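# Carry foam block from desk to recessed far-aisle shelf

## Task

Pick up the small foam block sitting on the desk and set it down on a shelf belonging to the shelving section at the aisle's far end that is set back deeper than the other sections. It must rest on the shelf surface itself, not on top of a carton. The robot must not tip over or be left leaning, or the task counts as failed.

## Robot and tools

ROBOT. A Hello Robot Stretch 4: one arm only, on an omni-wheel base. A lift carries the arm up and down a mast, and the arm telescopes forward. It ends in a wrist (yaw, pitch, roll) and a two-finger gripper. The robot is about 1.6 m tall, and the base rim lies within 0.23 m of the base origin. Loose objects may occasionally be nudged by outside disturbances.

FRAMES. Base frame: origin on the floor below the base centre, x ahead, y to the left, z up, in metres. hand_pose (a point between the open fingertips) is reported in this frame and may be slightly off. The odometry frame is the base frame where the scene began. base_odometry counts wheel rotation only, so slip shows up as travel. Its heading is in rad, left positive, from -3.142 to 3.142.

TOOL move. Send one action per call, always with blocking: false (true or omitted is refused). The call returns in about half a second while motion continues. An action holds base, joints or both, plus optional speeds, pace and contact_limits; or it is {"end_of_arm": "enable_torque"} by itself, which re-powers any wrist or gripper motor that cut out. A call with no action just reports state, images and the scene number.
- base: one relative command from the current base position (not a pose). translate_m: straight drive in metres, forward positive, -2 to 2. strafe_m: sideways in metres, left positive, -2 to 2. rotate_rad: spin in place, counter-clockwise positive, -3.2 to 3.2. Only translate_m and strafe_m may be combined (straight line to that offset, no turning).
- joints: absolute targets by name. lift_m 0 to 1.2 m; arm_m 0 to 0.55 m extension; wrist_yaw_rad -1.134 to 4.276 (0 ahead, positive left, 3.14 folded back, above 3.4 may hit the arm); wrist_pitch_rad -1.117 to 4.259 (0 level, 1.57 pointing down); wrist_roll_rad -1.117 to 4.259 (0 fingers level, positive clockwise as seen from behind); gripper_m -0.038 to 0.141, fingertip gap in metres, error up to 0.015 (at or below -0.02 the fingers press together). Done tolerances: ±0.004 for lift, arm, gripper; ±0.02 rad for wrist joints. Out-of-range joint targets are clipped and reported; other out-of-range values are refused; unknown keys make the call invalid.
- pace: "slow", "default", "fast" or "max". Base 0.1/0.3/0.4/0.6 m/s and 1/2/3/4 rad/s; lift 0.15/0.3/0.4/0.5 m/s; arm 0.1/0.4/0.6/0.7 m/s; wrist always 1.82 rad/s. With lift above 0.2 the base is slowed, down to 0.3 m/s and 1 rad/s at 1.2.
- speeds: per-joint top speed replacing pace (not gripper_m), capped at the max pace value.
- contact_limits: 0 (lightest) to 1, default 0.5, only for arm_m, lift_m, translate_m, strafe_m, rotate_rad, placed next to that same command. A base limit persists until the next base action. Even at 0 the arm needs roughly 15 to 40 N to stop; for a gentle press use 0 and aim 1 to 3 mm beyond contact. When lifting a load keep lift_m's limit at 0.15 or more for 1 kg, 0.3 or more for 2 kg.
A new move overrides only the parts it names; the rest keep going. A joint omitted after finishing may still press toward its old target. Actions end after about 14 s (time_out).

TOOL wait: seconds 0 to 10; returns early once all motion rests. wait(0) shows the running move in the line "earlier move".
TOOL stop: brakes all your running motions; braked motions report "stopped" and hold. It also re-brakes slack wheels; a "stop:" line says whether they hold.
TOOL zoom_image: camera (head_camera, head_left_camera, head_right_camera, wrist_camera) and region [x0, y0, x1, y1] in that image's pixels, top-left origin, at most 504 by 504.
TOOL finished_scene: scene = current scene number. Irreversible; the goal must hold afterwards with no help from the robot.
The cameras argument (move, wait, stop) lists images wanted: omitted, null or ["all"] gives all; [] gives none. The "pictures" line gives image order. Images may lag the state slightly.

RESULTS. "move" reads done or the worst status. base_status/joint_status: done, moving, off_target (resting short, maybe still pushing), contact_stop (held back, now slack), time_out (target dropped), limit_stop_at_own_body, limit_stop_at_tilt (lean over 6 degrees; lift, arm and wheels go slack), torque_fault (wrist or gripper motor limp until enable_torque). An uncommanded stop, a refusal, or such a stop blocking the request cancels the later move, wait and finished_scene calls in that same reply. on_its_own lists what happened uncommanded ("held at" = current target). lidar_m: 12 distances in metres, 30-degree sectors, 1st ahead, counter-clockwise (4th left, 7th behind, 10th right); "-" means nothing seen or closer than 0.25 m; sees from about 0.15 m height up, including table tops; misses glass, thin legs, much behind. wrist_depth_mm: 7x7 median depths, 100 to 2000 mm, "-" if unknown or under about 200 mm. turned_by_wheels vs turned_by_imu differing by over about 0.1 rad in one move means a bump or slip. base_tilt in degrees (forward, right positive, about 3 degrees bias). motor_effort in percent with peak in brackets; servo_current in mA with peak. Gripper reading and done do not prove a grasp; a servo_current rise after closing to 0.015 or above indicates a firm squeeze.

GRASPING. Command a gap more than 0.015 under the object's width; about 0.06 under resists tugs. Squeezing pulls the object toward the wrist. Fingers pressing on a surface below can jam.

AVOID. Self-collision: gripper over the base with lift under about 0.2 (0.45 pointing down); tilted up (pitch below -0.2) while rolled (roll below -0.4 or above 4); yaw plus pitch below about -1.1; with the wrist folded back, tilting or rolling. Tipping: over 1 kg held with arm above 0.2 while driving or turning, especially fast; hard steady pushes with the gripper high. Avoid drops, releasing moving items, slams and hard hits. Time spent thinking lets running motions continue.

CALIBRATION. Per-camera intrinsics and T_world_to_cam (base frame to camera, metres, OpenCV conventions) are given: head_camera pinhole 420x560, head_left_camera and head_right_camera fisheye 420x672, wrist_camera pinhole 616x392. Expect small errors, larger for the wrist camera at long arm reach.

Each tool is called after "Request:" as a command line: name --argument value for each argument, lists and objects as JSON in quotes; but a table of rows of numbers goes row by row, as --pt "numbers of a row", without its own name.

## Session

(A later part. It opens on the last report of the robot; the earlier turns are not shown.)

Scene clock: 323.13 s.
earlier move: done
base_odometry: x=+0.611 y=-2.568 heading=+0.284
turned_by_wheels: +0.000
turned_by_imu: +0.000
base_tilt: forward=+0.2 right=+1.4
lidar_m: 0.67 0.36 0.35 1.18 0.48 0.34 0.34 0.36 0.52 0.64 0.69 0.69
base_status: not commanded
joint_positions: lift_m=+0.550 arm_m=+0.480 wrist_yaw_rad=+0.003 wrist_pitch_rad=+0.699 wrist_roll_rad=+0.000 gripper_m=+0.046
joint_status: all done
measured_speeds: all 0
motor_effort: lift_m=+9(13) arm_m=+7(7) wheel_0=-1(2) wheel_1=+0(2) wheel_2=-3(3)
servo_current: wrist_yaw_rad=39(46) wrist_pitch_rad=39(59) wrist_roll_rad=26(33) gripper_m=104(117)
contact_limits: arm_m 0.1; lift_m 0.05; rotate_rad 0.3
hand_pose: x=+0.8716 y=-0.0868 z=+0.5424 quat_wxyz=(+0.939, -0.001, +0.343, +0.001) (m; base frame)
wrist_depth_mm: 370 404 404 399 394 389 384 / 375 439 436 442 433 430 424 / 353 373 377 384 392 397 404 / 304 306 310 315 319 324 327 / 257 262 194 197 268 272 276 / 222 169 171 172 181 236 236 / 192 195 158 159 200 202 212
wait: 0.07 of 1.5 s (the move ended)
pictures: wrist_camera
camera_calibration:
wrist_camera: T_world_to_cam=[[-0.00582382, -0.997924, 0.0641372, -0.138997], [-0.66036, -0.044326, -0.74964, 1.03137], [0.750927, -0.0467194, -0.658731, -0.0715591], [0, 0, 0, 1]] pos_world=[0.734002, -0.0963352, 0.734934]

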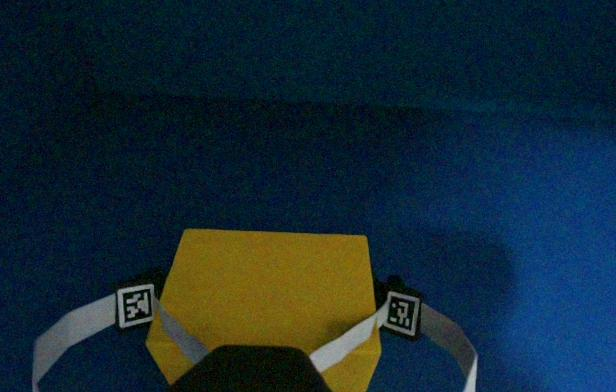

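Contact (effort fell from 14 to 9, pitch shifted). Open.

Request:
move --joints '{"gripper_m":0.141}' --pace "slow" --blocking false --cameras '[]'

Request:
wait --seconds 4 --cameras '["wrist_camera"]'

Scene clock: 333.03 s.
move: moving
base_odometry: x=+0.611 y=-2.568 heading=+0.284
turned_by_wheels: +0.000
turned_by_imu: -0.001
base_tilt: forward=+0.4 right=+1.3
lidar_m: 0.65 0.35 0.33 1.14 0.47 0.35 0.33 0.36 0.53 0.63 0.70 0.70
base_status: not commanded
joint_positions: lift_m=+0.550 arm_m=+0.480 wrist_yaw_rad=+0.003 wrist_pitch_rad=+0.699 wrist_roll_rad=+0.000 gripper_m=+0.056
joint_status: gripper_m moving
measured_speeds: translate_m=+0.000 strafe_m=+0.000 rotate_rad=+0.000 lift_m=+0.000 arm_m=+0.000 wrist_yaw_rad=-0.001 wrist_pitch_rad=+0.000 wrist_roll_rad=+0.000
motor_effort: lift_m=+9(9) arm_m=+7(7) wheel_0=-1(1) wheel_1=+0(1) wheel_2=-3(3)
servo_current: wrist_yaw_rad=39(46) wrist_pitch_rad=46(46) wrist_roll_rad=33(33) gripper_m=59(117)
contact_limits: arm_m 0.1; lift_m 0.05; rotate_rad 0.3
hand_pose: x=+0.8717 y=-0.0868 z=+0.5426 quat_wxyz=(+0.940, -0.001, +0.342, +0.001) (m; base frame)
wrist_depth_mm: 373 404 402 399 394 392 387 / 377 439 442 439 436 433 424 / 355 377 384 389 397 402 413 / 306 310 314 317 324 327 330 / 258 264 196 198 271 273 278 / 224 177 172 173 184 237 236 / 195 196 160 160 202 203 213
pictures: none
No camera images: "cameras" was empty.

Scene clock: 336.83 s.
earlier move: done
base_odometry: x=+0.611 y=-2.568 heading=+0.284
turned_by_wheels: +0.000
turned_by_imu: -0.001
base_tilt: forward=+0.4 right=+1.5
lidar_m: 0.65 0.34 0.34 1.18 0.49 0.34 0.33 0.35 0.54 0.64 0.70 0.69
base_status: not commanded
joint_positions: lift_m=+0.550 arm_m=+0.480 wrist_yaw_rad=+0.002 wrist_pitch_rad=+0.695 wrist_roll_rad=+0.000 gripper_m=+0.141
joint_status: all done
measured_speeds: all 0
motor_effort: lift_m=+9(9) arm_m=+6(7) wheel_0=+0(1) wheel_1=+0(1) wheel_2=-3(3)
servo_current: wrist_yaw_rad=26(46) wrist_pitch_rad=52(59) wrist_roll_rad=33(33) gripper_m=46(117)
contact_limits: arm_m 0.1; lift_m 0.05; rotate_rad 0.3
hand_pose: x=+0.8724 y=-0.0870 z=+0.5435 quat_wxyz=(+0.940, +0.000, +0.340, +0.001) (m; base frame)
wrist_depth_mm: 375 402 399 397 394 389 387 / 377 445 439 436 433 430 424 / 368 389 397 404 410 418 427 / 315 319 322 327 330 338 342 / 265 270 204 207 278 281 282 / 230 188 177 179 190 242 243 / 205 200 170 167 205 211 218
wait: 3.80 of 4 s (the move ended)
pictures: wrist_camera
camera_calibration:
wrist_camera: T_world_to_cam=[[-0.00733025, -0.997917, 0.0640917, -0.137981], [-0.656825, -0.0435233, -0.752786, 1.03139], [0.754007, -0.0476152, -0.655138, -0.0762202], [0, 0, 0, 1]] pos_world=[0.733903, -0.0964331, 0.735325]

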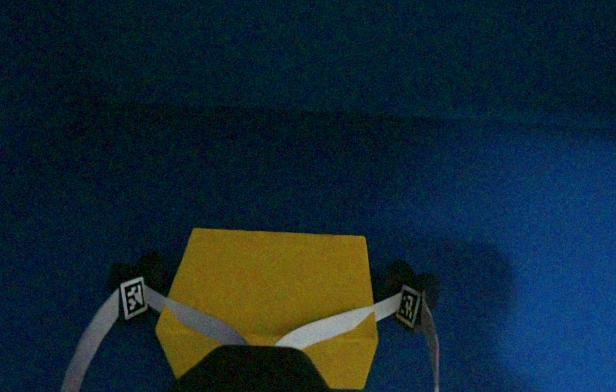

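Request:
move --joints '{"lift_m":0.645}' --speeds '{"lift_m":0.05}' --contact_limits '{"lift_m":0.3}' --blocking false --cameras '[]'

Request:
wait --seconds 4 --cameras '["wrist_camera"]'

Scene clock: 345.03 s.
move: moving
base_odometry: x=+0.611 y=-2.568 heading=+0.284
turned_by_wheels: +0.000
turned_by_imu: -0.001
base_tilt: forward=+0.4 right=+1.3
lidar_m: 0.66 0.36 0.33 1.16 0.49 0.35 0.33 0.38 0.52 0.64 0.69 0.69
base_status: not commanded
joint_positions: lift_m=+0.570 arm_m=+0.480 wrist_yaw_rad=+0.002 wrist_pitch_rad=+0.698 wrist_roll_rad=+0.000 gripper_m=+0.141
joint_status: lift_m moving
measured_speeds: translate_m=+0.000 strafe_m=+0.000 rotate_rad=+0.000 lift_m=+0.049 arm_m=+0.000 wrist_yaw_rad=+0.000 wrist_pitch_rad=+0.009 wrist_roll_rad=+0.000
motor_effort: lift_m=+23(25) arm_m=+7(7) wheel_0=+0(0) wheel_1=+1(1) wheel_2=-3(3)
servo_current: wrist_yaw_rad=26(46) wrist_pitch_rad=52(59) wrist_roll_rad=39(39) gripper_m=46(46)
contact_limits: arm_m 0.1; lift_m 0.3; rotate_rad 0.3
hand_pose: x=+0.8717 y=-0.0870 z=+0.5629 quat_wxyz=(+0.940, +0.000, +0.342, +0.001) (m; base frame)
wrist_depth_mm: 368 407 402 402 394 389 387 / 373 445 445 442 439 433 427 / 364 389 394 399 404 413 418 / 319 322 325 329 334 338 342 / 271 274 211 213 285 286 287 / 236 191 184 186 196 248 250 / 208 211 179 174 212 220 224
pictures: none
No camera images: "cameras" was empty.

Scene clock: 346.90 s.
earlier move: done
base_odometry: x=+0.611 y=-2.568 heading=+0.284
turned_by_wheels: +0.000
turned_by_imu: +0.000
base_tilt: forward=+0.4 right=+1.5
lidar_m: 0.64 0.34 0.34 1.16 0.48 0.34 0.35 0.38 0.50 0.64 0.71 0.68
base_status: not commanded
joint_positions: lift_m=+0.645 arm_m=+0.480 wrist_yaw_rad=+0.002 wrist_pitch_rad=+0.699 wrist_roll_rad=+0.000 gripper_m=+0.141
joint_status: all done
measured_speeds: all 0
motor_effort: lift_m=+24(28) arm_m=+6(7) wheel_0=+0(0) wheel_1=+1(1) wheel_2=-3(3)
servo_current: wrist_yaw_rad=33(46) wrist_pitch_rad=46(59) wrist_roll_rad=26(39) gripper_m=46(52)
contact_limits: arm_m 0.1; lift_m 0.3; rotate_rad 0.3
hand_pose: x=+0.8715 y=-0.0870 z=+0.6372 quat_wxyz=(+0.939, +0.000, +0.343, +0.001) (m; base frame)
wrist_depth_mm: 373 407 404 402 399 392 394 / 379 452 449 442 436 433 430 / 384 484 492 492 488 484 480 / 373 433 439 445 449 452 459 / 355 370 373 377 382 387 387 / 317 211 307 334 204 332 338 / 287 283 281 137 293 297 301
wait: 1.87 of 4 s (the move ended)
pictures: wrist_camera
camera_calibration:
wrist_camera: T_world_to_cam=[[-0.00702447, -0.997917, 0.0641256, -0.144278], [-0.660445, -0.0435207, -0.749612, 1.10241], [0.750842, -0.047617, -0.658763, -0.00910485], [0, 0, 0, 1]] pos_world=[0.733903, -0.0964331, 0.829634]

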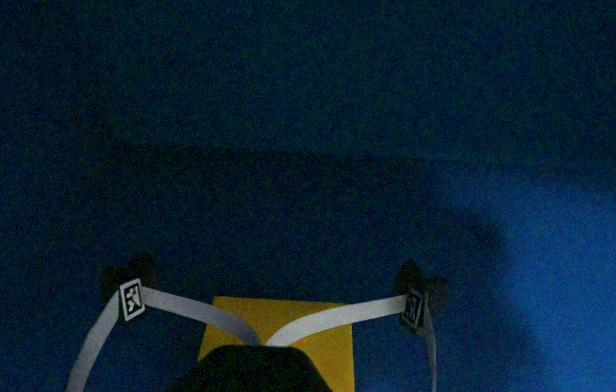

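Request:
move --joints '{"arm_m":0.05}' --blocking false --cameras '[]' --contact_limits '{"arm_m":0.1}'

Request:
wait --seconds 5 --cameras '["wrist_camera","head_camera"]'

Scene clock: 350.90 s.
move: moving
base_odometry: x=+0.611 y=-2.568 heading=+0.284
turned_by_wheels: +0.000
turned_by_imu: -0.001
base_tilt: forward=+0.4 right=+1.4
lidar_m: 0.65 0.34 0.36 1.14 0.46 0.34 0.34 0.37 0.52 0.63 0.67 0.67
base_status: not commanded
joint_positions: lift_m=+0.645 arm_m=+0.428 wrist_yaw_rad=+0.002 wrist_pitch_rad=+0.699 wrist_roll_rad=+0.000 gripper_m=+0.141
joint_status: arm_m moving
measured_speeds: translate_m=+0.000 strafe_m=+0.000 rotate_rad=+0.000 lift_m=+0.000 arm_m=-0.198 wrist_yaw_rad=+0.000 wrist_pitch_rad=+0.000 wrist_roll_rad=+0.000
motor_effort: lift_m=+24(24) arm_m=-9(9) wheel_0=+0(0) wheel_1=+0(1) wheel_2=-3(3)
servo_current: wrist_yaw_rad=39(46) wrist_pitch_rad=46(46) wrist_roll_rad=26(33) gripper_m=46(52)
contact_limits: arm_m 0.1; lift_m 0.3; rotate_rad 0.3
hand_pose: x=+0.8196 y=-0.0870 z=+0.6372 quat_wxyz=(+0.939, +0.000, +0.343, +0.001) (m; base frame)
wrist_depth_mm: 366 452 449 442 439 430 430 / 357 492 500 492 484 477 466 / 377 504 525 521 521 517 517 / 384 430 439 442 449 452 459 / 355 370 373 377 382 384 387 / 319 196 274 277 203 334 338 / 287 283 286 137 291 296 303
pictures: none
No camera images: "cameras" was empty.

Scene clock: 352.77 s.
earlier move: done
base_odometry: x=+0.611 y=-2.568 heading=+0.284
turned_by_wheels: +0.000
turned_by_imu: +0.000
base_tilt: forward=+0.2 right=+1.5
lidar_m: 0.64 0.34 0.34 1.19 0.52 0.35 0.33 0.33 0.53 0.64 0.70 0.67
base_status: not commanded
joint_positions: lift_m=+0.645 arm_m=+0.050 wrist_yaw_rad=+0.002 wrist_pitch_rad=+0.700 wrist_roll_rad=+0.000 gripper_m=+0.141
joint_status: all done
measured_speeds: all 0
motor_effort: lift_m=+24(24) arm_m=-6(9) wheel_0=+0(0) wheel_1=+1(1) wheel_2=-3(3)
servo_current: wrist_yaw_rad=39(52) wrist_pitch_rad=33(59) wrist_roll_rad=26(33) gripper_m=52(52)
contact_limits: arm_m 0.1; lift_m 0.3; rotate_rad 0.3
hand_pose: x=+0.4420 y=-0.0870 z=+0.6372 quat_wxyz=(+0.939, +0.000, +0.343, +0.001) (m; base frame)
wrist_depth_mm: 402 500 788 - 788 788 788 / 436 517 668 591 699 707 723 / 469 517 530 535 549 559 564 / 488 517 699 715 691 504 500 / 466 220 661 661 654 - - / 466 189 723 732 202 - - / 473 798 820 - 820 831 809
wait: 1.87 of 5 s (the move ended)
pictures: head_camera, wrist_camera
camera_calibration:
wrist_camera: T_world_to_cam=[[-0.00701561, -0.997917, 0.0641268, -0.147298], [-0.66055, -0.0435207, -0.749519, 0.818704], [0.750749, -0.0476173, -0.658869, 0.313498], [0, 0, 0, 1]] pos_world=[0.304403, -0.0964331, 0.829634]

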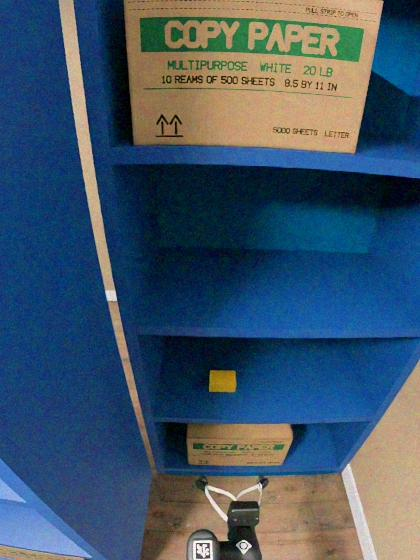

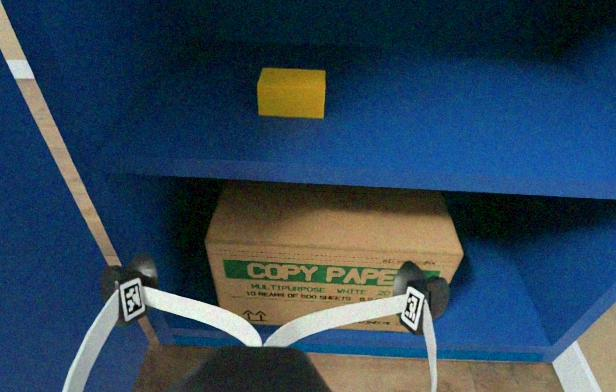

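Request:
finished_scene --scene 2

The scene is finished: the task was done.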